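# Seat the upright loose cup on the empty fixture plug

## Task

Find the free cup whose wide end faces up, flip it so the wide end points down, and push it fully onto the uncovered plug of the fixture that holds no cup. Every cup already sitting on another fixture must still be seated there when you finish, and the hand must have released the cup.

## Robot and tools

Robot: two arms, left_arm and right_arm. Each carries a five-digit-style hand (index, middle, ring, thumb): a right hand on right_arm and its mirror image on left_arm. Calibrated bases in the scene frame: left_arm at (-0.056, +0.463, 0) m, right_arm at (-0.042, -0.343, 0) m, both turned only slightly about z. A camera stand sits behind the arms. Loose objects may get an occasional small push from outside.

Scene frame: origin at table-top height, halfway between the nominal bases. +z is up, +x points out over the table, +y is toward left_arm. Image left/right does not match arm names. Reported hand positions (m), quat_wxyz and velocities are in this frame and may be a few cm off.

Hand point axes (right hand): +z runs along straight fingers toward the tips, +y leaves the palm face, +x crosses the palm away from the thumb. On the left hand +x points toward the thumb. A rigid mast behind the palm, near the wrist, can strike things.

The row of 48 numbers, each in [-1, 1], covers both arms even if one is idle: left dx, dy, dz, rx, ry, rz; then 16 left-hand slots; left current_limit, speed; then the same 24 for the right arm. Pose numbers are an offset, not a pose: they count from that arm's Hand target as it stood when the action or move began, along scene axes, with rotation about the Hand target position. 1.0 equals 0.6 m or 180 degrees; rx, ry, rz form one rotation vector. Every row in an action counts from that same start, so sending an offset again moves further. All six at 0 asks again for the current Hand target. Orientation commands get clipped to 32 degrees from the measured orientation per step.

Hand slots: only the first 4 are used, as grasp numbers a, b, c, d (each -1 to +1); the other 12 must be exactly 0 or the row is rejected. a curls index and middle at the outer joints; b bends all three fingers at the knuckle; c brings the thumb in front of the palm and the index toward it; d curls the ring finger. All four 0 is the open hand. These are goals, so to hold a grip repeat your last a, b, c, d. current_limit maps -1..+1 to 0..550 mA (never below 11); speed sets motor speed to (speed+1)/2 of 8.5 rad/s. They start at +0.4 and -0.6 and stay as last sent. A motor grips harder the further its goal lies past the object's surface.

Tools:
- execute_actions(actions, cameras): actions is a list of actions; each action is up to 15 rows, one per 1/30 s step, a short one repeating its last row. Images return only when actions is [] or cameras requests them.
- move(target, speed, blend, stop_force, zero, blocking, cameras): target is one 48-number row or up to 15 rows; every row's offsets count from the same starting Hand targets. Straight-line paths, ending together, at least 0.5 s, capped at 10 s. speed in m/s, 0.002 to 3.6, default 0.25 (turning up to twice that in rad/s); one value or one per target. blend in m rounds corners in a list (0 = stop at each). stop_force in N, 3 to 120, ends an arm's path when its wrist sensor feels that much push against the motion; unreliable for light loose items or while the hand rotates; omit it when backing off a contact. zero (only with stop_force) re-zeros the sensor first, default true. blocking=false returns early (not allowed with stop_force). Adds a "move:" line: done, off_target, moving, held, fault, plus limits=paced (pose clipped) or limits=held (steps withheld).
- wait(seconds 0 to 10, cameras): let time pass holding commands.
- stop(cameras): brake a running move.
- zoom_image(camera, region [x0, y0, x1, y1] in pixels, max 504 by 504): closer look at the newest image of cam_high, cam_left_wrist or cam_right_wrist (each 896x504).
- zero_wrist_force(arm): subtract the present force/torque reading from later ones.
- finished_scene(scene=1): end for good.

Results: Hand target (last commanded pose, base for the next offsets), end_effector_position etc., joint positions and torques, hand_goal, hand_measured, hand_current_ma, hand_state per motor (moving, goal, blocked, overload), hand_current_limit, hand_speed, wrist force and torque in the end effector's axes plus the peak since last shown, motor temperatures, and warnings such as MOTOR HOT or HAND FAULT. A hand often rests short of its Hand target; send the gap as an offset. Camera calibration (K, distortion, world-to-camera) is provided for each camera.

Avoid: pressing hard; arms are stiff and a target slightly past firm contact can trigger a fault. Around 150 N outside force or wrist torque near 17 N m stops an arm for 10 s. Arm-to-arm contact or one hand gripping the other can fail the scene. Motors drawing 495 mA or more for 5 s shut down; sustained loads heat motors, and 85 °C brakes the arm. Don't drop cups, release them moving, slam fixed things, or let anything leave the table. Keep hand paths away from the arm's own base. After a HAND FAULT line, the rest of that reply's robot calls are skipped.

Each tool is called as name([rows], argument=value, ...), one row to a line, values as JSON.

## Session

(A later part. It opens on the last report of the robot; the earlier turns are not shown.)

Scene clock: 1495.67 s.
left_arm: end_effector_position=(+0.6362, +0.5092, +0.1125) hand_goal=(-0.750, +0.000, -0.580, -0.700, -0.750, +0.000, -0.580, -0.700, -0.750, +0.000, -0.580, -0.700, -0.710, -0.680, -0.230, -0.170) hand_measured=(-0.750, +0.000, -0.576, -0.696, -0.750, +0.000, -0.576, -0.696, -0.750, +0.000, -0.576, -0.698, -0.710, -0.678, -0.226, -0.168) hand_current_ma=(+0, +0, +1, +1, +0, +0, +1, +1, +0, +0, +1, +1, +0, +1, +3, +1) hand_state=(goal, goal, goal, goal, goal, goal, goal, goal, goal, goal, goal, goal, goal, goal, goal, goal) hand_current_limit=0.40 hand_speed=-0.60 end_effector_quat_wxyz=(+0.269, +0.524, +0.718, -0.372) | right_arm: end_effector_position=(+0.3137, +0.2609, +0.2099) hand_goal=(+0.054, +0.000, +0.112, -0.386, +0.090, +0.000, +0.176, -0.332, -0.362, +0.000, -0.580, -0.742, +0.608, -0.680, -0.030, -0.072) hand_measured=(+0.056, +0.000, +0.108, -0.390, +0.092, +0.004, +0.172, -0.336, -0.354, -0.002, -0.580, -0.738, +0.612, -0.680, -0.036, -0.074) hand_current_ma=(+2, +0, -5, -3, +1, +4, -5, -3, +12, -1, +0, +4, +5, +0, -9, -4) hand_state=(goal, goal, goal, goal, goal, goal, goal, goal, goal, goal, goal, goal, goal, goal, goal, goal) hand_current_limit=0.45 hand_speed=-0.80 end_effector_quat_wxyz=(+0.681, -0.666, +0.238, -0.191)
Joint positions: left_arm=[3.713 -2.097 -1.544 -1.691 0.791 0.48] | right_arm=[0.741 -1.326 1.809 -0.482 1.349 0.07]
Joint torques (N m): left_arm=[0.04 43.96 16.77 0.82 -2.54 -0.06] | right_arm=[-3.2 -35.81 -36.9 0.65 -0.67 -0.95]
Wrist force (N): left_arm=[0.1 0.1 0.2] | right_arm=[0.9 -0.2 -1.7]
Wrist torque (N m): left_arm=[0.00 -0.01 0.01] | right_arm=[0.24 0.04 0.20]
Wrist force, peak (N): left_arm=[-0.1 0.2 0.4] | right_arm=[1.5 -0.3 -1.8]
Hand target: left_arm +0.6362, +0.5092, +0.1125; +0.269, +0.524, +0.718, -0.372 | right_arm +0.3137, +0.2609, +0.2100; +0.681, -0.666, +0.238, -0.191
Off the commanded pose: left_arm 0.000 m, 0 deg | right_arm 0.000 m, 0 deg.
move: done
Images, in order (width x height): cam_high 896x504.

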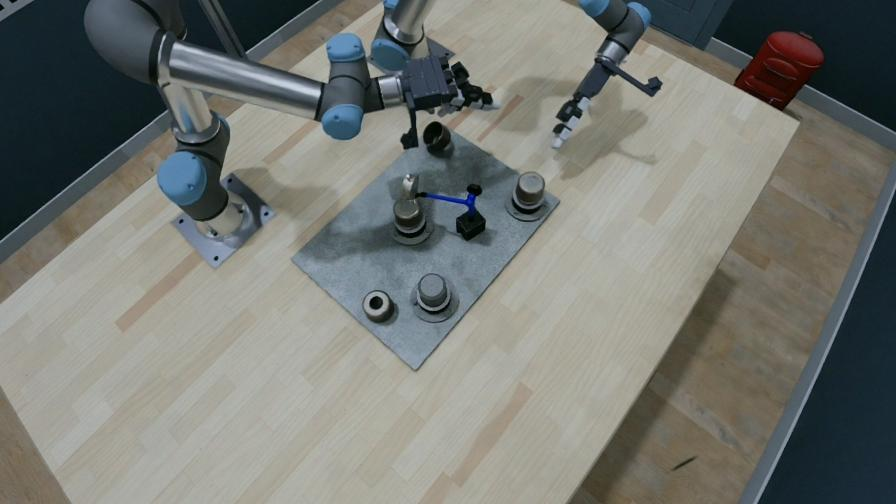

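wait(seconds=0, cameras=["cam_high"])

zoom_image(camera="cam_high", region=[405, 102, 475, 172])

Scene clock: 1570.70 s.
left_arm: end_effector_position=(+0.6362, +0.5092, +0.1125) hand_goal=(-0.750, +0.000, -0.580, -0.700, -0.750, +0.000, -0.580, -0.700, -0.750, +0.000, -0.580, -0.700, -0.710, -0.680, -0.230, -0.170) hand_measured=(-0.750, +0.000, -0.576, -0.696, -0.750, +0.000, -0.576, -0.696, -0.750, +0.000, -0.576, -0.698, -0.710, -0.678, -0.226, -0.168) hand_current_ma=(+0, +0, +1, +1, +0, +0, +1, +1, +0, +0, +1, +1, +0, +1, +3, +1) hand_state=(goal, goal, goal, goal, goal, goal, goal, goal, goal, goal, goal, goal, goal, goal, goal, goal) hand_current_limit=0.40 hand_speed=-0.60 end_effector_quat_wxyz=(+0.269, +0.524, +0.718, -0.372) | right_arm: end_effector_position=(+0.3137, +0.2609, +0.2100) hand_goal=(+0.054, +0.000, +0.112, -0.386, +0.090, +0.000, +0.176, -0.332, -0.362, +0.000, -0.580, -0.742, +0.608, -0.680, -0.030, -0.072) hand_measured=(+0.056, +0.000, +0.108, -0.390, +0.092, +0.004, +0.172, -0.336, -0.354, -0.002, -0.580, -0.738, +0.612, -0.680, -0.036, -0.074) hand_current_ma=(+2, +0, -5, -3, +1, +4, -5, -3, +12, -1, +0, +4, +5, +0, -9, -4) hand_state=(goal, goal, goal, goal, goal, goal, goal, goal, goal, goal, goal, goal, goal, goal, goal, goal) hand_current_limit=0.45 hand_speed=-0.80 end_effector_quat_wxyz=(+0.681, -0.666, +0.238, -0.191)
Joint positions: left_arm=[3.713 -2.097 -1.544 -1.691 0.791 0.48] | right_arm=[0.74 -1.326 1.809 -0.482 1.349 0.07]
Joint torques (N m): left_arm=[0.83 44.47 17.06 0.93 -2.67 -0.05] | right_arm=[-9.34 -36.79 -35.14 0.55 -1.65 -1.02]
Wrist force (N): left_arm=[0.2 0.1 0.2] | right_arm=[0.9 -0.2 -1.7]
Wrist torque (N m): left_arm=[-0.01 -0.02 0.00] | right_arm=[0.25 0.03 0.20]
Wrist force, peak (N): left_arm=[-0.5 0.2 0.2] | right_arm=[1.2 -0.3 -1.8]
Hand target: left_arm +0.6362, +0.5092, +0.1125; +0.269, +0.524, +0.718, -0.372 | right_arm +0.3137, +0.2609, +0.2100; +0.681, -0.666, +0.238, -0.191
Off the commanded pose: left_arm 0.000 m, 0 deg | right_arm 0.000 m, 0 deg.
Images, in order (width x height): cam_high 896x504.

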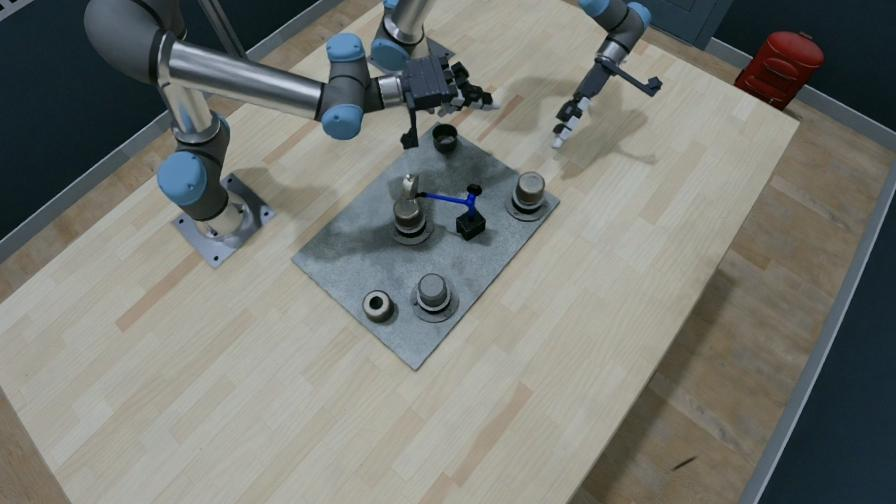

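Scaled by 7.200 from the camera's 896x504 image, which has a finer 1280x720 frame.

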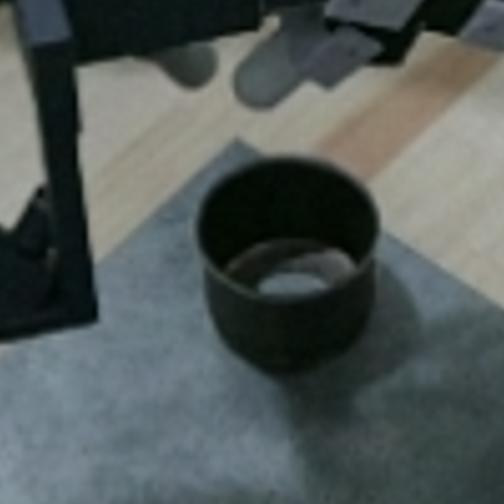

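wait(seconds=0.1, cameras=["cam_high"])

zoom_image(camera="cam_high", region=[405, 102, 475, 172])

Scene clock: 1618.93 s.
left_arm: end_effector_position=(+0.6362, +0.5092, +0.1125) hand_goal=(-0.750, +0.000, -0.580, -0.700, -0.750, +0.000, -0.580, -0.700, -0.750, +0.000, -0.580, -0.700, -0.710, -0.680, -0.230, -0.170) hand_measured=(-0.750, +0.000, -0.576, -0.696, -0.750, +0.000, -0.576, -0.696, -0.750, +0.000, -0.576, -0.698, -0.710, -0.678, -0.226, -0.168) hand_current_ma=(+0, +0, +1, +1, +0, +0, +1, +1, +0, +0, +1, +1, +0, +1, +3, +1) hand_state=(goal, goal, goal, goal, goal, goal, goal, goal, goal, goal, goal, goal, goal, goal, goal, goal) hand_current_limit=0.40 hand_speed=-0.60 end_effector_quat_wxyz=(+0.269, +0.524, +0.718, -0.372) | right_arm: end_effector_position=(+0.3137, +0.2609, +0.2100) hand_goal=(+0.054, +0.000, +0.112, -0.386, +0.090, +0.000, +0.176, -0.332, -0.362, +0.000, -0.580, -0.742, +0.608, -0.680, -0.030, -0.072) hand_measured=(+0.056, +0.000, +0.108, -0.390, +0.092, +0.004, +0.172, -0.336, -0.354, -0.002, -0.580, -0.738, +0.612, -0.680, -0.036, -0.074) hand_current_ma=(+2, +0, -5, -3, +1, +4, -5, -3, +12, -1, +0, +4, +5, +0, -9, -4) hand_state=(goal, goal, goal, goal, goal, goal, goal, goal, goal, goal, goal, goal, goal, goal, goal, goal) hand_current_limit=0.45 hand_speed=-0.80 end_effector_quat_wxyz=(+0.681, -0.666, +0.238, -0.191)
Joint positions: left_arm=[3.713 -2.097 -1.544 -1.691 0.791 0.48] | right_arm=[0.74 -1.326 1.809 -0.482 1.349 0.07]
Joint torques (N m): left_arm=[0.31 44.71 16.96 0.91 -2.67 -0.11] | right_arm=[-9.52 -36.92 -35 0.43 -1.73 -1.13]
Wrist force (N): left_arm=[0.1 -0.3 0.1] | right_arm=[1.0 -0.2 -1.5]
Wrist torque (N m): left_arm=[-0.05 -0.02 0.01] | right_arm=[0.22 0.02 0.21]
Wrist force, peak (N): left_arm=[-0.1 -0.3 0.5] | right_arm=[1.4 -0.2 -1.7]
Hand target: left_arm +0.6362, +0.5092, +0.1125; +0.269, +0.524, +0.718, -0.372 | right_arm +0.3137, +0.2609, +0.2100; +0.681, -0.666, +0.238, -0.191
Off the commanded pose: left_arm 0.000 m, 0 deg | right_arm 0.000 m, 0 deg.
wait: 0.10 s; at rest from the start
Images, in order (width x height): cam_high 896x504.

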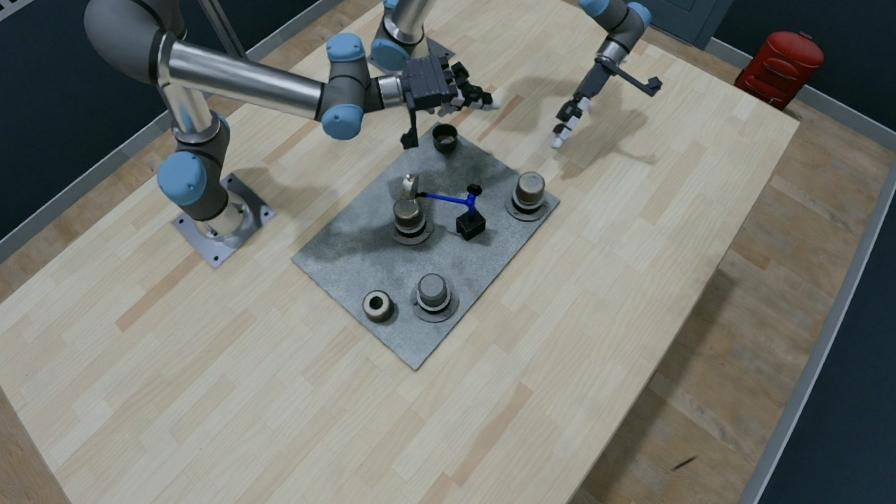

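Scaled by 7.200 from the camera's 896x504 image, which has a finer 1280x720 frame.

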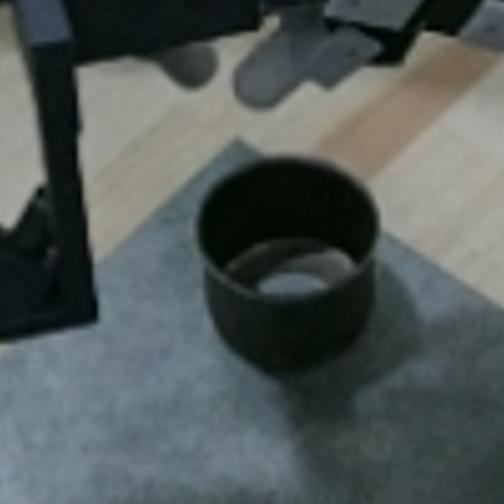

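move([
  [0,0,0,0,0,0, 0,0,0,0,0,0,0,0,0,0,0,0,0,0,0,0, 0.4,-0.6, 0,0,0,0,0,0, 0.13,0.05,0.75,0,0,0,0,0,0,0,0,0,0,0,0,0, 0.3,-0.6],
  [0,0,0,0,0,0, 0,0,0,0,0,0,0,0,0,0,0,0,0,0,0,0, 0.4,-0.6, -0.0178,-0.0165,-0.1,-0.0128,-0.0181,0, 0.13,0.05,0.75,0,0,0,0,0,0,0,0,0,0,0,0,0, 0.3,-0.6],
], speed=0.12, cameras=["cam_high"])

zoom_image(camera="cam_high", region=[400, 60, 500, 172])

Scene clock: 1687.40 s.
left_arm: end_effector_position=(+0.6362, +0.5092, +0.1125) hand_goal=(-0.750, +0.000, -0.580, -0.700, -0.750, +0.000, -0.580, -0.700, -0.750, +0.000, -0.580, -0.700, -0.710, -0.680, -0.230, -0.170) hand_measured=(-0.750, +0.000, -0.576, -0.696, -0.750, +0.000, -0.576, -0.696, -0.750, +0.000, -0.576, -0.698, -0.710, -0.678, -0.226, -0.168) hand_current_ma=(+0, +0, +1, +1, +0, +0, +1, +1, +0, +0, +1, +1, +0, +1, +3, +1) hand_state=(goal, goal, goal, goal, goal, goal, goal, goal, goal, goal, goal, goal, goal, goal, goal, goal) hand_current_limit=0.40 hand_speed=-0.60 end_effector_quat_wxyz=(+0.269, +0.524, +0.718, -0.372) | right_arm: end_effector_position=(+0.3031, +0.2510, +0.1500) hand_goal=(-0.434, +0.000, -0.066, -0.586, -0.630, +0.000, -0.362, -0.736, -0.876, +0.000, -0.580, -0.698, +0.552, -0.680, -0.042, -0.048) hand_measured=(-0.416, +0.000, -0.062, -0.584, -0.608, +0.004, -0.356, -0.734, -0.854, -0.002, -0.580, -0.700, +0.556, -0.680, -0.042, -0.050) hand_current_ma=(+38, +0, +5, +3, +47, +4, +8, +3, +49, -1, +0, -2, +6, +0, +0, -4) hand_state=(goal, goal, goal, goal, blocked, goal, goal, goal, blocked, goal, goal, goal, goal, goal, goal, goal) hand_current_limit=0.30 hand_speed=-0.60 end_effector_quat_wxyz=(+0.674, -0.674, +0.215, -0.215)
Joint positions: left_arm=[3.713 -2.097 -1.544 -1.691 0.791 0.48] | right_arm=[0.753 -1.28 1.922 -0.642 1.361 0]
Joint torques (N m): left_arm=[0.13 44.53 17.99 0.95 -2.66 -0.2] | right_arm=[6.77 -24.68 -5.26 -4.81 1.71 -1.56]
Wrist force (N): left_arm=[0.0 0.0 0.0] | right_arm=[1.2 -0.2 -1.7]
Wrist torque (N m): left_arm=[0.00 -0.01 0.00] | right_arm=[0.18 0.01 0.31]
Wrist force, peak (N): left_arm=[-0.4 -0.3 0.2] | right_arm=[0.9 0.7 -2.1]
Hand target: left_arm +0.6362, +0.5092, +0.1125; +0.269, +0.524, +0.718, -0.372 | right_arm +0.3031, +0.2510, +0.1500; +0.674, -0.674, +0.215, -0.215
Off the commanded pose: left_arm 0.000 m, 0 deg | right_arm 0.000 m, 0 deg.
move: done
Images, in order (width x height): cam_high 896x504.

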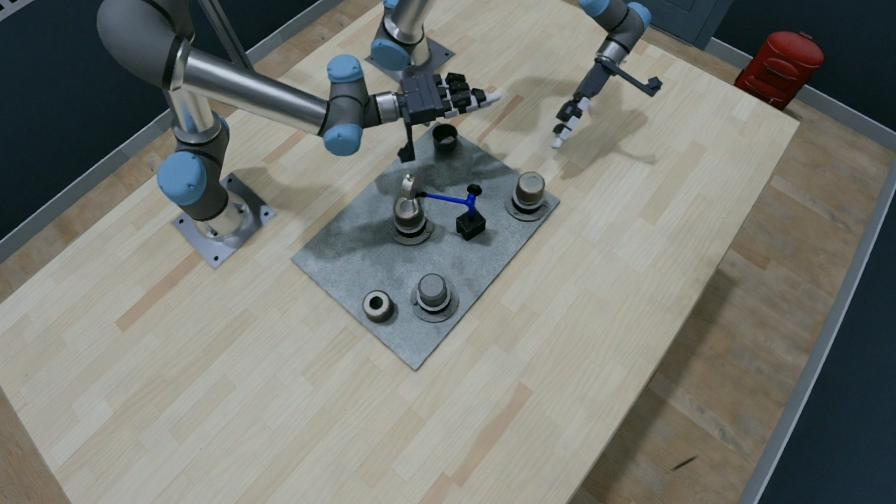

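Scaled by 4.500 from the camera's 896x504 image, which has a finer 1280x720 frame.

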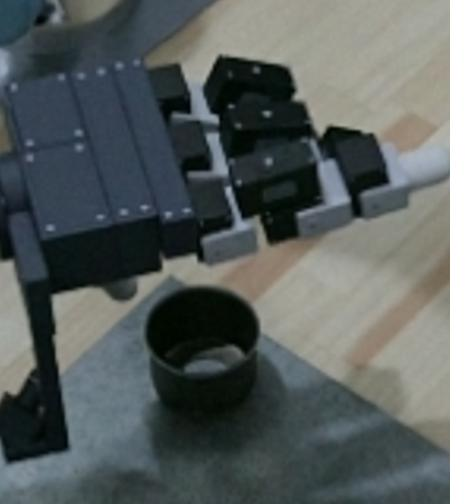

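move(target=[0,0,0,0,0,0, 0,0,0,0,0,0,0,0,0,0,0,0,0,0,0,0, 0.4,-0.6, -0.0058,-0.0082,-0.1165,0,0,0, 0.13,0.05,0.75,0,0,0,0,0,0,0,0,0,0,0,0,0, 0.3,-0.6], speed=0.035, stop_force=4, cameras=["cam_high"])

zoom_image(camera="cam_high", region=[400, 60, 500, 172])

Scene clock: 1712.07 s.
left_arm: end_effector_position=(+0.6362, +0.5092, +0.1125) hand_goal=(-0.750, +0.000, -0.580, -0.700, -0.750, +0.000, -0.580, -0.700, -0.750, +0.000, -0.580, -0.700, -0.710, -0.680, -0.230, -0.170) hand_measured=(-0.750, +0.000, -0.576, -0.696, -0.750, +0.000, -0.576, -0.696, -0.750, +0.000, -0.576, -0.698, -0.710, -0.678, -0.226, -0.168) hand_current_ma=(+0, +0, +1, +1, +0, +0, +1, +1, +0, +0, +1, +1, +0, +1, +3, +1) hand_state=(goal, goal, goal, goal, goal, goal, goal, goal, goal, goal, goal, goal, goal, goal, goal, goal) hand_current_limit=0.40 hand_speed=-0.60 end_effector_quat_wxyz=(+0.269, +0.524, +0.718, -0.372) | right_arm: end_effector_position=(+0.2996, +0.2461, +0.0801) hand_goal=(-0.434, +0.000, -0.066, -0.586, -0.630, +0.000, -0.362, -0.736, -0.876, +0.000, -0.580, -0.698, +0.552, -0.680, -0.042, -0.048) hand_measured=(-0.416, +0.000, -0.062, -0.584, -0.608, +0.004, -0.356, -0.734, -0.854, -0.002, -0.580, -0.700, +0.556, -0.680, -0.042, -0.050) hand_current_ma=(+38, +0, +5, +3, +47, +4, +8, +3, +49, -1, +0, -2, +6, +0, +0, -4) hand_state=(goal, goal, goal, goal, blocked, goal, goal, goal, blocked, goal, goal, goal, goal, goal, goal, goal) hand_current_limit=0.30 hand_speed=-0.60 end_effector_quat_wxyz=(+0.674, -0.674, +0.215, -0.215)
Joint positions: left_arm=[3.713 -2.097 -1.544 -1.691 0.791 0.48] | right_arm=[0.75 -1.172 2.002 -0.83 1.358 0]
Joint torques (N m): left_arm=[0.41 44.62 16.67 0.9 -2.69 -0.07] | right_arm=[-10.51 -25.79 -3.16 -4.46 -1.54 0.72]
Wrist force (N): left_arm=[-0.2 0.0 0.1] | right_arm=[0.9 -0.4 -1.6]
Wrist torque (N m): left_arm=[-0.01 0.02 -0.03] | right_arm=[0.15 0.05 0.27]
Wrist force, peak (N): left_arm=[0.0 0.0 0.6] | right_arm=[1.5 -0.1 -1.7]
Hand target: left_arm +0.6362, +0.5092, +0.1125; +0.269, +0.524, +0.718, -0.372 | right_arm +0.2996, +0.2461, +0.0801; +0.674, -0.674, +0.215, -0.215
Off the commanded pose: left_arm 0.000 m, 0 deg | right_arm 0.000 m, 0 deg.
move: done
Images, in order (width x height): cam_high 896x504.

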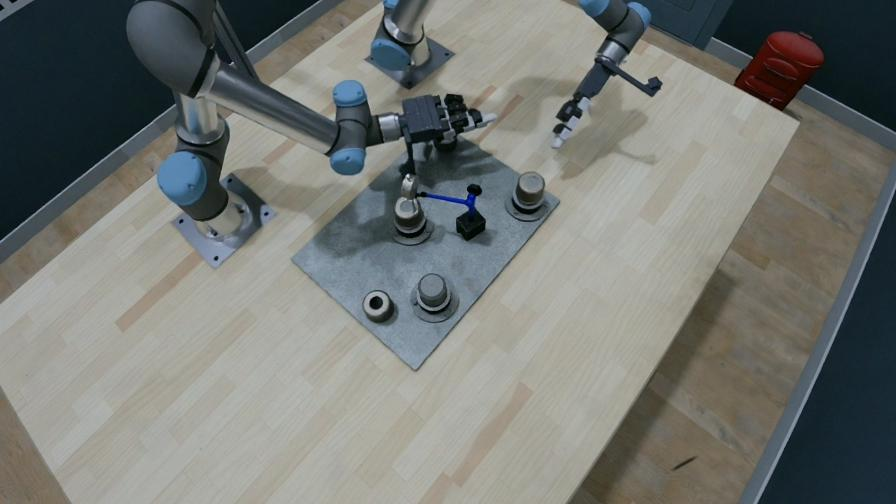

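Scaled by 4.500 from the camera's 896x504 image, which has a finer 1280x720 frame.

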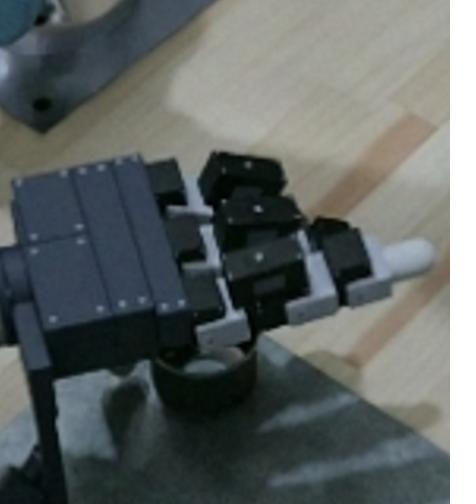

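move([
  [0,0,0,0,0,0, 0,0,0,0,0,0,0,0,0,0,0,0,0,0,0,0, 0.4,-0.6, 0,0,0,0,0,0, 0.3,0.18,0.77,0,0,0,0,0,0,0,0,0,0,0,0,0, 0.2,-0.75],
  [0,0,0,0,0,0, 0,0,0,0,0,0,0,0,0,0,0,0,0,0,0,0, 0.4,-0.6, 0,0,0,0,0,0, 0.45,0.3,0.8,0,0,0,0,0,0,0,0,0,0,0,0,0, 0.2,-0.8],
], cameras=["cam_high"])

zoom_image(camera="cam_high", region=[400, 60, 500, 172])

Scene clock: 1720.60 s.
left_arm: end_effector_position=(+0.6362, +0.5092, +0.1125) hand_goal=(-0.750, +0.000, -0.580, -0.700, -0.750, +0.000, -0.580, -0.700, -0.750, +0.000, -0.580, -0.700, -0.710, -0.680, -0.230, -0.170) hand_measured=(-0.750, +0.000, -0.576, -0.696, -0.750, +0.000, -0.576, -0.696, -0.750, +0.000, -0.576, -0.698, -0.710, -0.678, -0.226, -0.168) hand_current_ma=(+0, +0, +1, +1, +0, +0, +1, +1, +0, +0, +1, +1, +0, +1, +3, +1) hand_state=(goal, goal, goal, goal, goal, goal, goal, goal, goal, goal, goal, goal, goal, goal, goal, goal) hand_current_limit=0.40 hand_speed=-0.60 end_effector_quat_wxyz=(+0.269, +0.524, +0.718, -0.372) | right_arm: end_effector_position=(+0.2996, +0.2461, +0.0801) hand_goal=(-0.110, +0.000, +0.174, -0.332, -0.112, +0.000, +0.200, -0.288, -0.546, +0.000, -0.580, -0.716, +0.604, -0.680, -0.030, -0.042) hand_measured=(-0.238, -0.008, +0.098, -0.364, -0.250, +0.024, +0.106, -0.326, -0.538, -0.002, -0.580, -0.712, +0.578, -0.684, -0.082, -0.062) hand_current_ma=(-330, -8, -230, -74, -330, +40, -310, -96, +13, -1, +0, +4, -56, -6, -195, -55) hand_state=(blocked, goal, blocked, blocked, blocked, blocked, blocked, blocked, goal, goal, goal, goal, blocked, goal, blocked, goal) hand_current_limit=0.20 hand_speed=-0.80 end_effector_quat_wxyz=(+0.674, -0.674, +0.215, -0.215)
Joint positions: left_arm=[3.713 -2.097 -1.544 -1.691 0.791 0.48] | right_arm=[0.75 -1.172 2.002 -0.83 1.358 0]
Joint torques (N m): left_arm=[0.08 44.79 17.15 0.87 -2.6 -0.08] | right_arm=[-10.05 -25.92 -3.96 0.35 -1.49 0.73]
Wrist force (N): left_arm=[-0.2 -0.2 0.2] | right_arm=[1.5 -3.6 0.4]
Wrist torque (N m): left_arm=[-0.04 0.03 -0.03] | right_arm=[0.16 -0.01 0.32]
Wrist force, peak (N): left_arm=[-0.4 0.3 0.0] | right_arm=[1.3 -3.9 0.3]
Hand target: left_arm +0.6362, +0.5092, +0.1125; +0.269, +0.524, +0.718, -0.372 | right_arm +0.2996, +0.2461, +0.0801; +0.674, -0.674, +0.215, -0.215
Off the commanded pose: left_arm 0.000 m, 0 deg | right_arm 0.000 m, 0 deg.
move: done
Images, in order (width x height): cam_high 896x504.

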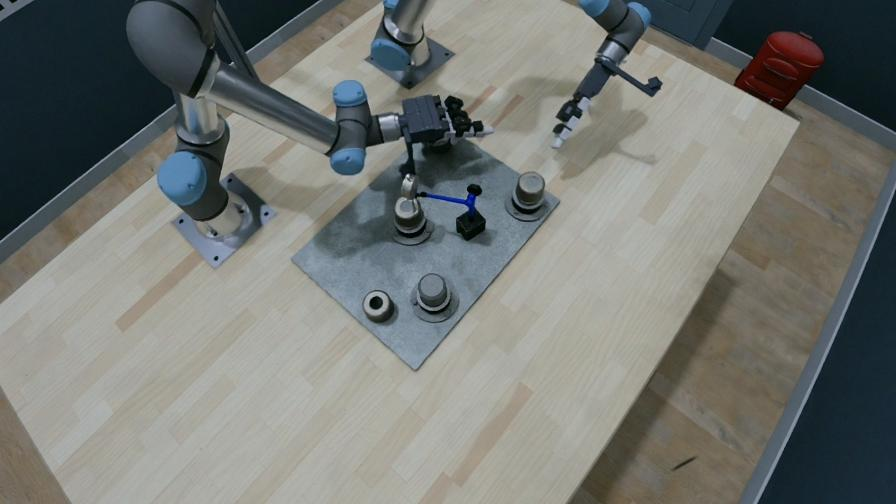

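Scaled by 4.500 from the camera's 896x504 image, which has a finer 1280x720 frame.

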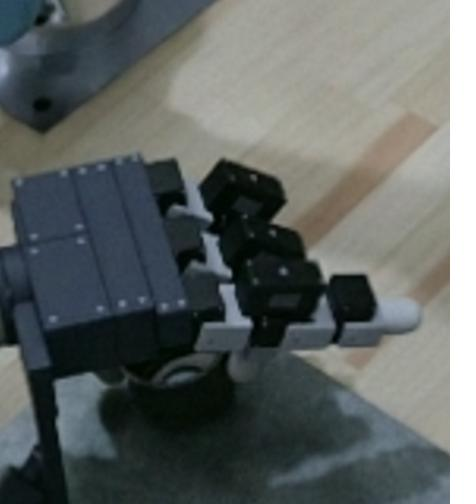

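move([
  [0,0,0,0,0,0, 0,0,0,0,0,0,0,0,0,0,0,0,0,0,0,0, 0.4,-0.6, 0,0,0,0,0,0, 0.45,0.3,0.8,0,0,0,0,0,0,0,0,0,0,0,0,0, 0.5,-0.8],
  [0,0,0,0,0,0, 0,0,0,0,0,0,0,0,0,0,0,0,0,0,0,0, 0.4,-0.6, 0,0,0.2,0,0,0, 0.45,0.3,0.8,0,0,0,0,0,0,0,0,0,0,0,0,0, 0.5,-0.8],
], speed=0.06, cameras=["cam_high"])

zoom_image(camera="cam_high", region=[400, 40, 500, 152])

Scene clock: 1761.80 s.
left_arm: end_effector_position=(+0.6362, +0.5092, +0.1125) hand_goal=(-0.750, +0.000, -0.580, -0.700, -0.750, +0.000, -0.580, -0.700, -0.750, +0.000, -0.580, -0.700, -0.710, -0.680, -0.230, -0.170) hand_measured=(-0.750, +0.000, -0.576, -0.696, -0.750, +0.000, -0.576, -0.696, -0.750, +0.000, -0.576, -0.698, -0.710, -0.678, -0.226, -0.168) hand_current_ma=(+0, +0, +1, +1, +0, +0, +1, +1, +0, +0, +1, +1, +0, +1, +3, +1) hand_state=(goal, goal, goal, goal, goal, goal, goal, goal, goal, goal, goal, goal, goal, goal, goal, goal) hand_current_limit=0.40 hand_speed=-0.60 end_effector_quat_wxyz=(+0.269, +0.524, +0.718, -0.372) | right_arm: end_effector_position=(+0.2996, +0.2461, +0.2000) hand_goal=(-0.110, +0.000, +0.174, -0.332, -0.112, +0.000, +0.200, -0.288, -0.546, +0.000, -0.580, -0.716, +0.604, -0.680, -0.030, -0.042) hand_measured=(-0.194, -0.010, +0.100, -0.364, -0.220, +0.024, +0.126, -0.326, -0.538, -0.002, -0.580, -0.712, +0.578, -0.682, -0.110, -0.076) hand_current_ma=(-289, -13, -226, -74, -401, +42, -227, -93, +13, -1, +0, +4, -56, -3, -352, -114) hand_state=(blocked, goal, blocked, blocked, blocked, blocked, blocked, blocked, goal, goal, goal, goal, blocked, goal, blocked, blocked) hand_current_limit=0.50 hand_speed=-0.80 end_effector_quat_wxyz=(+0.674, -0.674, +0.215, -0.215)
Joint positions: left_arm=[3.713 -2.097 -1.544 -1.691 0.791 0.48] | right_arm=[0.75 -1.361 1.877 -0.516 1.358 0]
Joint torques (N m): left_arm=[0.9 44.96 16.58 0.83 -2.86 -0.1] | right_arm=[0.09 -35.98 -37.49 0.61 0.56 -1.2]
Wrist force (N): left_arm=[-0.1 -0.1 0.4] | right_arm=[1.3 2.2 -1.7]
Wrist torque (N m): left_arm=[-0.05 0.03 -0.01] | right_arm=[0.30 -0.01 0.33]
Wrist force, peak (N): left_arm=[-0.6 0.1 0.3] | right_arm=[1.2 -4.4 0.9]
Hand target: left_arm +0.6362, +0.5092, +0.1125; +0.269, +0.524, +0.718, -0.372 | right_arm +0.2996, +0.2461, +0.2001; +0.674, -0.674, +0.215, -0.215
Off the commanded pose: left_arm 0.000 m, 0 deg | right_arm 0.000 m, 0 deg.
move: done
Images, in order (width x height): cam_high 896x504.

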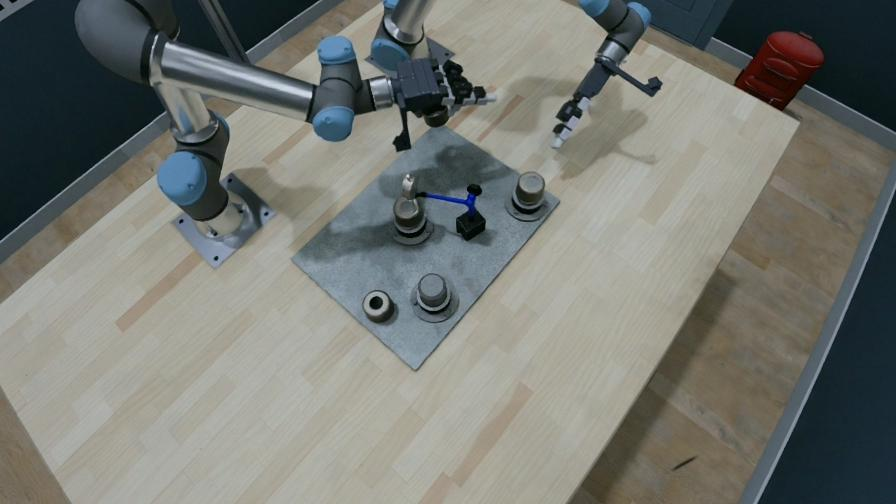

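Scaled by 4.500 from the camera's 896x504 image, which has a finer 1280x720 frame.

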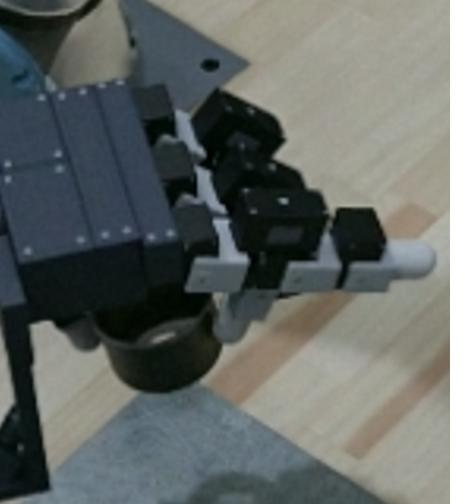

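move(target=[0,0,0,0,0,0, 0,0,0,0,0,0,0,0,0,0,0,0,0,0,0,0, 0.4,-0.6, -0.016,0.027,0,-0.2596,-0.3676,0, 0.45,0.3,0.8,0,0,0,0,0,0,0,0,0,0,0,0,0, 0.5,-0.8], speed=0.2, cameras=["cam_high","cam_right_wrist"])

zoom_image(camera="cam_high", region=[400, 40, 500, 152])

Scene clock: 1782.47 s.
left_arm: end_effector_position=(+0.6362, +0.5092, +0.1125) hand_goal=(-0.750, +0.000, -0.580, -0.700, -0.750, +0.000, -0.580, -0.700, -0.750, +0.000, -0.580, -0.700, -0.710, -0.680, -0.230, -0.170) hand_measured=(-0.750, +0.000, -0.576, -0.696, -0.750, +0.000, -0.576, -0.696, -0.750, +0.000, -0.576, -0.698, -0.710, -0.678, -0.226, -0.168) hand_current_ma=(+0, +0, +1, +1, +0, +0, +1, +1, +0, +0, +1, +1, +0, +1, +3, +1) hand_state=(goal, goal, goal, goal, goal, goal, goal, goal, goal, goal, goal, goal, goal, goal, goal, goal) hand_current_limit=0.40 hand_speed=-0.60 end_effector_quat_wxyz=(+0.269, +0.524, +0.718, -0.372) | right_arm: end_effector_position=(+0.2900, +0.2623, +0.2001) hand_goal=(-0.110, +0.000, +0.174, -0.332, -0.112, +0.000, +0.200, -0.288, -0.546, +0.000, -0.580, -0.716, +0.604, -0.680, -0.030, -0.042) hand_measured=(-0.194, -0.020, +0.100, -0.364, -0.210, +0.024, +0.126, -0.326, -0.540, -0.002, -0.580, -0.712, +0.556, -0.682, -0.110, -0.076) hand_current_ma=(-289, -32, -226, -74, -354, +42, -226, -93, +9, -1, +0, +3, -126, -3, -352, -114) hand_state=(blocked, goal, blocked, blocked, blocked, blocked, blocked, blocked, goal, goal, goal, goal, blocked, goal, blocked, blocked) hand_current_limit=0.50 hand_speed=-0.80 end_effector_quat_wxyz=(-0.374, +0.651, +0.274, +0.601)
Joint positions: left_arm=[3.713 -2.097 -1.544 -1.691 0.791 0.48] | right_arm=[1.02 -1.225 1.843 -0.621 1.625 -1.414]
Joint torques (N m): left_arm=[0.13 44.92 16.65 0.85 -2.93 -0.13] | right_arm=[6.67 -27.86 -7.26 -5.07 2.15 -2.29]
Wrist force (N): left_arm=[-0.3 -0.2 -0.1] | right_arm=[-0.2 -0.2 -1.7]
Wrist torque (N m): left_arm=[-0.03 0.04 -0.02] | right_arm=[0.15 -0.04 0.42]
Wrist force, peak (N): left_arm=[-0.4 0.0 0.3] | right_arm=[1.7 2.2 -1.7]
Hand target: left_arm +0.6362, +0.5092, +0.1125; +0.269, +0.524, +0.718, -0.372 | right_arm +0.2900, +0.2623, +0.2001; -0.374, +0.651, +0.274, +0.601
Off the commanded pose: left_arm 0.000 m, 0 deg | right_arm 0.000 m, 0 deg.
move: done
camera_calibration:
cam_right_wrist: T_world_to_cam=[[0.438318, -0.24884, -0.863687, 0.14665], [-0.885707, -0.28312, -0.367922, 0.350512], [-0.152973, 0.926241, -0.344496, -0.00992924], [0, 0, 0, 1]] pos_world=[0.244653, 0.144926, 0.2522]
Images, in order (width x height): cam_high 896x504, cam_right_wrist 896x504.

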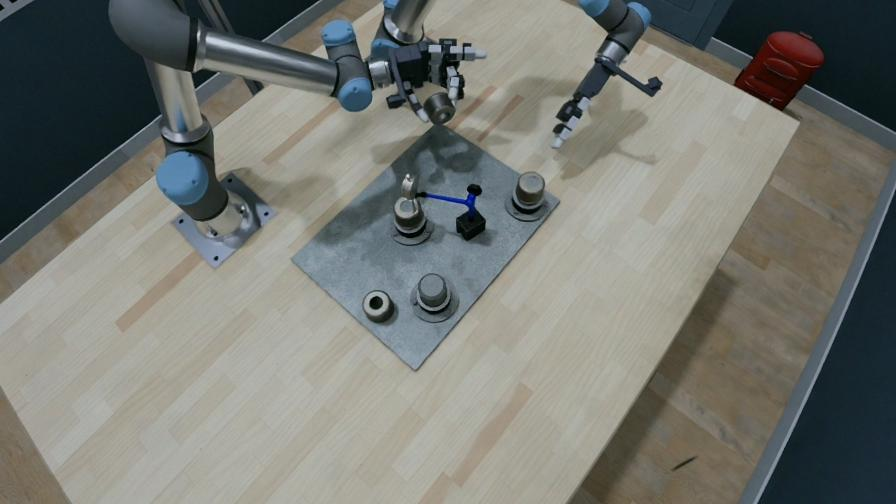

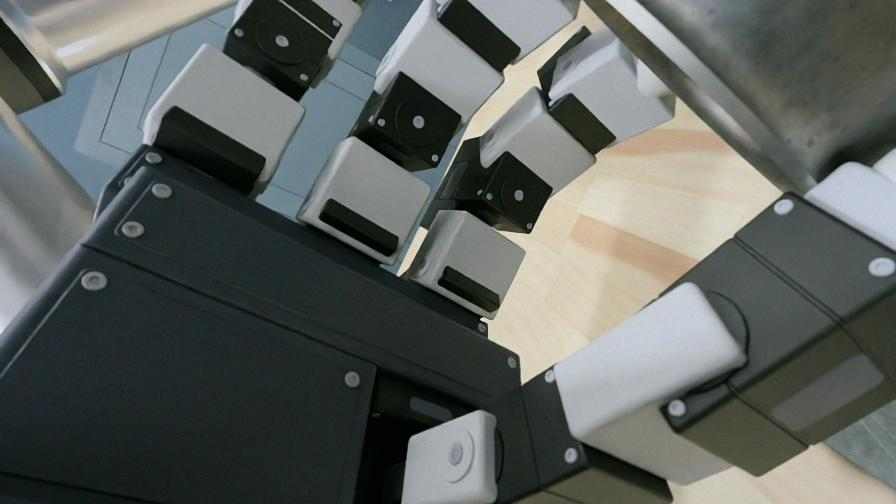

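Scaled by 4.500 from the camera's 896x504 image, which has a finer 1280x720 frame.

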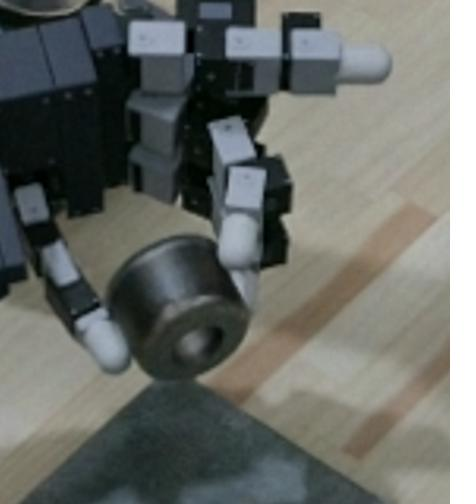

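move(target=[0,0,0,0,0,0, 0,0,0,0,0,0,0,0,0,0,0,0,0,0,0,0, 0.4,-0.6, 0,0,-0.225,-0.0096,-0.0136,0, 0.45,0.3,0.8,0,0,0,0,0,0,0,0,0,0,0,0,0, 0.5,-0.8], speed=0.06, cameras=["cam_high"])

zoom_image(camera="cam_high", region=[400, 60, 500, 172])

move(target=[0,0,0,0,0,0, 0,0,0,0,0,0,0,0,0,0,0,0,0,0,0,0, 0.4,-0.6, 0,0,-0.032,0,0,0, 0.45,0.3,0.8,0,0,0,0,0,0,0,0,0,0,0,0,0, 0.5,-0.8], speed=0.01, stop_force=4, cameras=["cam_high"])

zoom_image(camera="cam_high", region=[400, 60, 500, 172])

Scene clock: 1826.50 s.
left_arm: end_effector_position=(+0.6362, +0.5092, +0.1125) hand_goal=(-0.750, +0.000, -0.580, -0.700, -0.750, +0.000, -0.580, -0.700, -0.750, +0.000, -0.580, -0.700, -0.710, -0.680, -0.230, -0.170) hand_measured=(-0.750, +0.000, -0.576, -0.696, -0.750, +0.000, -0.576, -0.696, -0.750, +0.000, -0.576, -0.698, -0.710, -0.678, -0.226, -0.168) hand_current_ma=(+0, +0, +1, +1, +0, +0, +1, +1, +0, +0, +1, +1, +0, +1, +3, +1) hand_state=(goal, goal, goal, goal, goal, goal, goal, goal, goal, goal, goal, goal, goal, goal, goal, goal) hand_current_limit=0.40 hand_speed=-0.60 end_effector_quat_wxyz=(+0.269, +0.524, +0.718, -0.372) | right_arm: end_effector_position=(+0.2900, +0.2623, +0.0651) hand_goal=(-0.110, +0.000, +0.174, -0.332, -0.112, +0.000, +0.200, -0.288, -0.546, +0.000, -0.580, -0.716, +0.604, -0.680, -0.030, -0.042) hand_measured=(-0.194, -0.020, +0.100, -0.364, -0.210, +0.024, +0.126, -0.326, -0.540, -0.002, -0.580, -0.712, +0.556, -0.682, -0.110, -0.076) hand_current_ma=(-289, -34, -226, -74, -354, +41, -222, -93, +7, -1, +0, +3, -131, -3, -352, -114) hand_state=(blocked, blocked, blocked, blocked, blocked, blocked, blocked, blocked, goal, goal, goal, goal, blocked, goal, blocked, blocked) hand_current_limit=0.50 hand_speed=-0.80 end_effector_quat_wxyz=(-0.358, +0.643, +0.291, +0.611)
Joint positions: left_arm=[3.713 -2.097 -1.544 -1.691 0.791 0.48] | right_arm=[1.023 -0.979 1.932 -0.955 1.629 -1.466]
Joint torques (N m): left_arm=[-0.28 45.61 16.82 0.87 -3.03 -0.04] | right_arm=[7 -31.18 -2.67 -4.98 2.04 -2.25]
Wrist force (N): left_arm=[-0.3 0.0 0.2] | right_arm=[-0.1 0.0 -1.8]
Wrist torque (N m): left_arm=[0.00 0.05 -0.03] | right_arm=[0.18 -0.06 0.44]
Wrist force, peak (N): left_arm=[0.2 -0.1 0.5] | right_arm=[-0.2 -0.2 -2.0]
Hand target: left_arm +0.6362, +0.5092, +0.1125; +0.269, +0.524, +0.718, -0.372 | right_arm +0.2900, +0.2623, +0.0651; -0.358, +0.643, +0.291, +0.611
Off the commanded pose: left_arm 0.000 m, 0 deg | right_arm 0.000 m, 0 deg.
move: done
Images, in order (width x height): cam_high 896x504.

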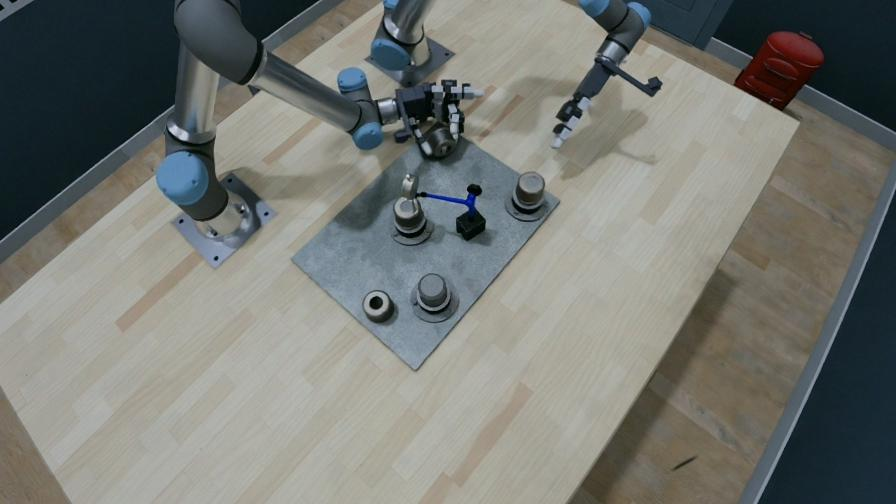

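Scaled by 4.500 from the camera's 896x504 image, which has a finer 1280x720 frame.

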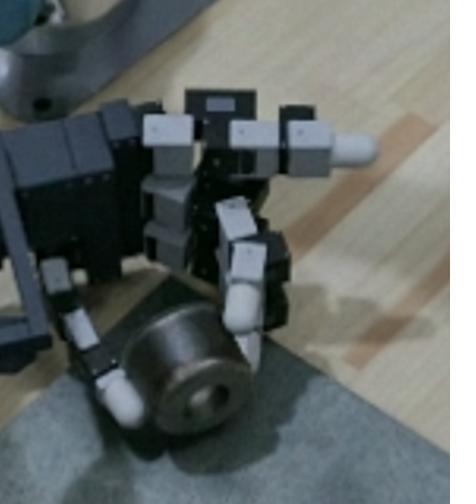

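Scene clock: 1828.63 s.
left_arm: end_effector_position=(+0.6362, +0.5092, +0.1125) hand_goal=(-0.750, +0.000, -0.580, -0.700, -0.750, +0.000, -0.580, -0.700, -0.750, +0.000, -0.580, -0.700, -0.710, -0.680, -0.230, -0.170) hand_measured=(-0.750, +0.000, -0.576, -0.696, -0.750, +0.000, -0.576, -0.696, -0.750, +0.000, -0.576, -0.698, -0.710, -0.678, -0.226, -0.168) hand_current_ma=(+0, +0, +1, +1, +0, +0, +1, +1, +0, +0, +1, +1, +0, +1, +3, +1) hand_state=(goal, goal, goal, goal, goal, goal, goal, goal, goal, goal, goal, goal, goal, goal, goal, goal) hand_current_limit=0.40 hand_speed=-0.60 end_effector_quat_wxyz=(+0.269, +0.524, +0.718, -0.372) | right_arm: end_effector_position=(+0.2900, +0.2623, +0.0541) hand_goal=(-0.110, +0.000, +0.174, -0.332, -0.112, +0.000, +0.200, -0.288, -0.546, +0.000, -0.580, -0.716, +0.604, -0.680, -0.030, -0.042) hand_measured=(-0.194, -0.020, +0.100, -0.364, -0.210, +0.028, +0.126, -0.320, -0.540, -0.002, -0.580, -0.712, +0.556, -0.682, -0.110, -0.076) hand_current_ma=(-289, -34, -226, -74, -354, +53, -220, -77, +7, -2, +0, +3, -128, -1, -352, -114) hand_state=(blocked, blocked, blocked, blocked, blocked, blocked, blocked, blocked, goal, goal, goal, goal, blocked, goal, blocked, blocked) hand_current_limit=0.50 hand_speed=-0.80 end_effector_quat_wxyz=(-0.358, +0.643, +0.291, +0.611)
Joint positions: left_arm=[3.713 -2.097 -1.544 -1.691 0.791 0.48] | right_arm=[1.023 -0.956 1.934 -0.98 1.629 -1.466]
Joint torques (N m): left_arm=[0.11 45.5 16.78 0.81 -3.02 -0.04] | right_arm=[2.57 -46.33 -10.35 0.35 2.07 -0.21]
Wrist force (N): left_arm=[0.1 -0.1 0.0] | right_arm=[0.7 0.0 -1.7]
Wrist torque (N m): left_arm=[-0.02 -0.01 0.00] | right_arm=[0.15 -0.07 0.38]
Wrist force, peak (N): left_arm=[-0.4 -0.5 0.1] | right_arm=[4.4 -2.7 -1.3]
Hand target: left_arm +0.6362, +0.5092, +0.1125; +0.269, +0.524, +0.718, -0.372 | right_arm +0.2900, +0.2623, +0.0541; -0.358, +0.643, +0.291, +0.611 (not the last commanded pose)
Off the commanded pose: left_arm 0.000 m, 0 deg | right_arm 0.008 m, 0 deg.
move: contact (right_arm)
Images, in order (width x height): cam_high 896x504.

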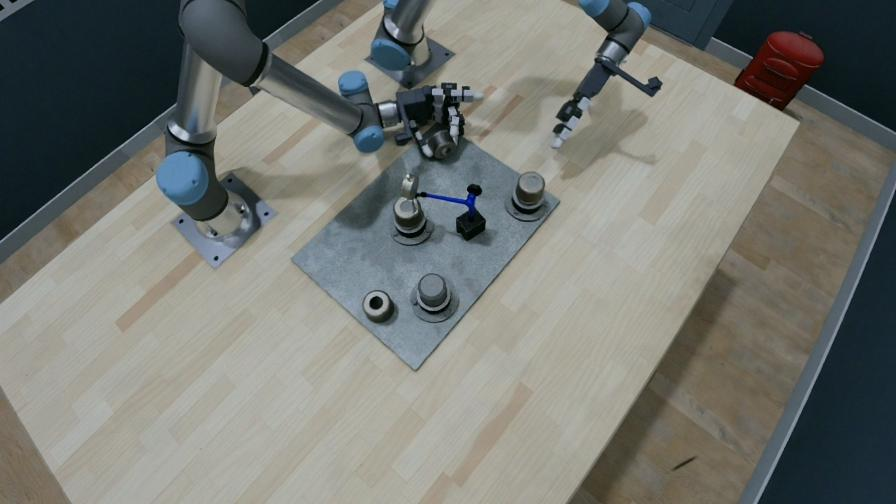

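Scaled by 4.500 from the camera's 896x504 image, which has a finer 1280x720 frame.

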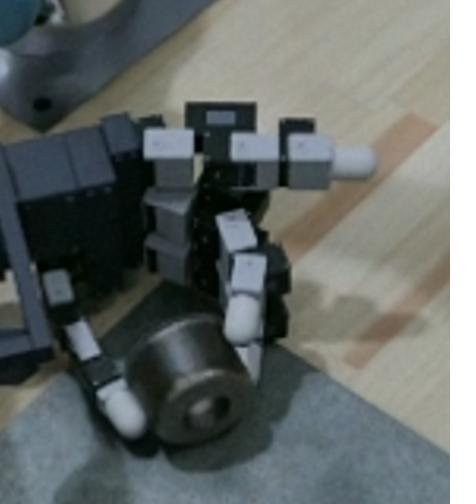

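move(target=[0,0,0,0,0,0, 0,0,0,0,0,0,0,0,0,0,0,0,0,0,0,0, 0.4,-0.6, 0,0,-0.001,0,0,0, 0.38,0.22,0.76,0,0,0,0,0,0,0,0,0,0,0,0,0, 0.4,-0.95], speed=0.01)

move(target=[0,0,0,0,0,0, 0,0,0,0,0,0,0,0,0,0,0,0,0,0,0,0, 0.4,-0.6, 0,0,0,0,0,0, 0.34,0.18,0.73,0,0,0,0,0,0,0,0,0,0,0,0,0, 0.4,-0.95], speed=0.01, cameras=["cam_high"])

zoom_image(camera="cam_high", region=[400, 60, 500, 172])

Scene clock: 1844.07 s.
left_arm: end_effector_position=(+0.6362, +0.5092, +0.1125) hand_goal=(-0.750, +0.000, -0.580, -0.700, -0.750, +0.000, -0.580, -0.700, -0.750, +0.000, -0.580, -0.700, -0.710, -0.680, -0.230, -0.170) hand_measured=(-0.750, +0.000, -0.576, -0.696, -0.750, +0.000, -0.576, -0.696, -0.750, +0.000, -0.576, -0.698, -0.710, -0.678, -0.226, -0.168) hand_current_ma=(+0, +0, +1, +1, +0, +0, +1, +1, +0, +0, +1, +1, +0, +1, +3, +1) hand_state=(goal, goal, goal, goal, goal, goal, goal, goal, goal, goal, goal, goal, goal, goal, goal, goal) hand_current_limit=0.40 hand_speed=-0.60 end_effector_quat_wxyz=(+0.269, +0.524, +0.718, -0.372) | right_arm: end_effector_position=(+0.2900, +0.2623, +0.0535) hand_goal=(-0.226, +0.000, +0.114, -0.384, -0.270, +0.000, +0.072, -0.378, -0.648, +0.000, -0.580, -0.706, +0.544, -0.680, -0.040, -0.044) hand_measured=(-0.234, -0.018, +0.100, -0.388, -0.266, +0.000, +0.074, -0.376, -0.642, -0.002, -0.580, -0.708, +0.530, -0.680, -0.080, -0.062) hand_current_ma=(-14, -29, -26, -4, +5, +0, +3, +1, +7, -2, +0, -3, -23, -1, -135, -50) hand_state=(goal, goal, goal, goal, goal, goal, goal, goal, goal, goal, goal, goal, goal, goal, blocked, goal) hand_current_limit=0.40 hand_speed=-0.95 end_effector_quat_wxyz=(-0.358, +0.643, +0.291, +0.611)
Joint positions: left_arm=[3.713 -2.097 -1.544 -1.691 0.791 0.48] | right_arm=[1.023 -0.955 1.934 -0.982 1.629 -1.466]
Joint torques (N m): left_arm=[0.14 45.52 16.93 0.76 -2.99 0.04] | right_arm=[-7.7 -32.08 -5.44 -4.88 1.27 0.61]
Wrist force (N): left_arm=[0.2 -0.2 0.0] | right_arm=[1.1 -0.1 -2.1]
Wrist torque (N m): left_arm=[-0.03 -0.02 0.00] | right_arm=[0.11 -0.10 0.34]
Wrist force, peak (N): left_arm=[-0.1 -0.1 0.6] | right_arm=[3.6 -2.3 -2.2]
Hand target: left_arm +0.6362, +0.5092, +0.1125; +0.269, +0.524, +0.718, -0.372 | right_arm +0.2900, +0.2623, +0.0535; -0.358, +0.643, +0.291, +0.611
Off the commanded pose: left_arm 0.000 m, 0 deg | right_arm 0.000 m, 0 deg.
move: done

Scene clock: 1844.77 s.
left_arm: end_effector_position=(+0.6362, +0.5092, +0.1125) hand_goal=(-0.750, +0.000, -0.580, -0.700, -0.750, +0.000, -0.580, -0.700, -0.750, +0.000, -0.580, -0.700, -0.710, -0.680, -0.230, -0.170) hand_measured=(-0.750, +0.000, -0.576, -0.696, -0.750, +0.000, -0.576, -0.696, -0.750, +0.000, -0.576, -0.698, -0.710, -0.678, -0.226, -0.168) hand_current_ma=(+0, +0, +1, +1, +0, +0, +1, +1, +0, +0, +1, +1, +0, +1, +3, +1) hand_state=(goal, goal, goal, goal, goal, goal, goal, goal, goal, goal, goal, goal, goal, goal, goal, goal) hand_current_limit=0.40 hand_speed=-0.60 end_effector_quat_wxyz=(+0.269, +0.524, +0.718, -0.372) | right_arm: end_effector_position=(+0.2900, +0.2623, +0.0535) hand_goal=(-0.286, +0.000, +0.074, -0.414, -0.350, +0.000, +0.000, -0.426, -0.696, +0.000, -0.580, -0.702, +0.496, -0.680, -0.048, -0.046) hand_measured=(-0.282, -0.012, +0.076, -0.412, -0.346, -0.002, +0.002, -0.424, -0.690, -0.002, -0.580, -0.704, +0.490, -0.680, -0.052, -0.048) hand_current_ma=(+5, -16, +3, +2, +6, -1, +3, +2, +7, -2, +0, -3, -7, -1, -5, -3) hand_state=(goal, goal, goal, goal, goal, goal, goal, goal, goal, goal, goal, goal, goal, goal, goal, goal) hand_current_limit=0.40 hand_speed=-0.95 end_effector_quat_wxyz=(-0.358, +0.643, +0.291, +0.611)
Joint positions: left_arm=[3.713 -2.097 -1.544 -1.691 0.791 0.48] | right_arm=[1.023 -0.955 1.934 -0.982 1.629 -1.466]
Joint torques (N m): left_arm=[0 45.32 16.04 0.82 -3.15 -0.09] | right_arm=[-8.58 -31.88 -0.41 -3.72 1.19 0.66]
Wrist force (N): left_arm=[0.0 -0.2 0.1] | right_arm=[2.2 -0.2 -1.7]
Wrist torque (N m): left_arm=[-0.03 0.00 0.00] | right_arm=[0.16 -0.14 0.30]
Wrist force, peak (N): left_arm=[-0.2 -0.3 -0.2] | right_arm=[1.9 -0.3 -2.2]
Hand target: left_arm +0.6362, +0.5092, +0.1125; +0.269, +0.524, +0.718, -0.372 | right_arm +0.2900, +0.2623, +0.0535; -0.358, +0.643, +0.291, +0.611
Off the commanded pose: left_arm 0.000 m, 0 deg | right_arm 0.000 m, 0 deg.
move: done
Images, in order (width x height): cam_high 896x504.

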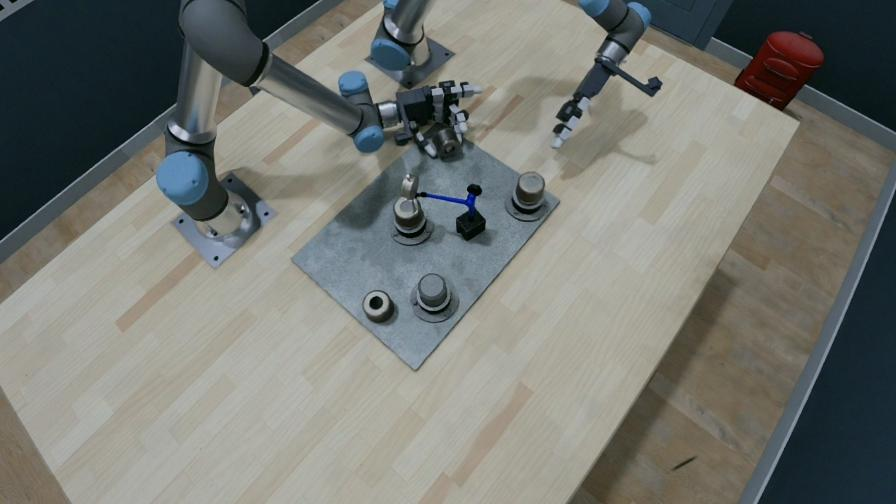

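Scaled by 4.500 from the camera's 896x504 image, which has a finer 1280x720 frame.

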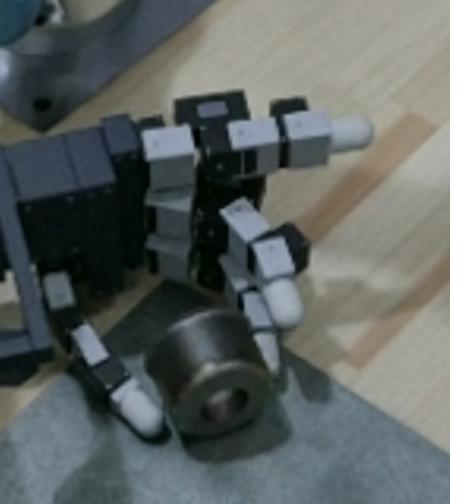

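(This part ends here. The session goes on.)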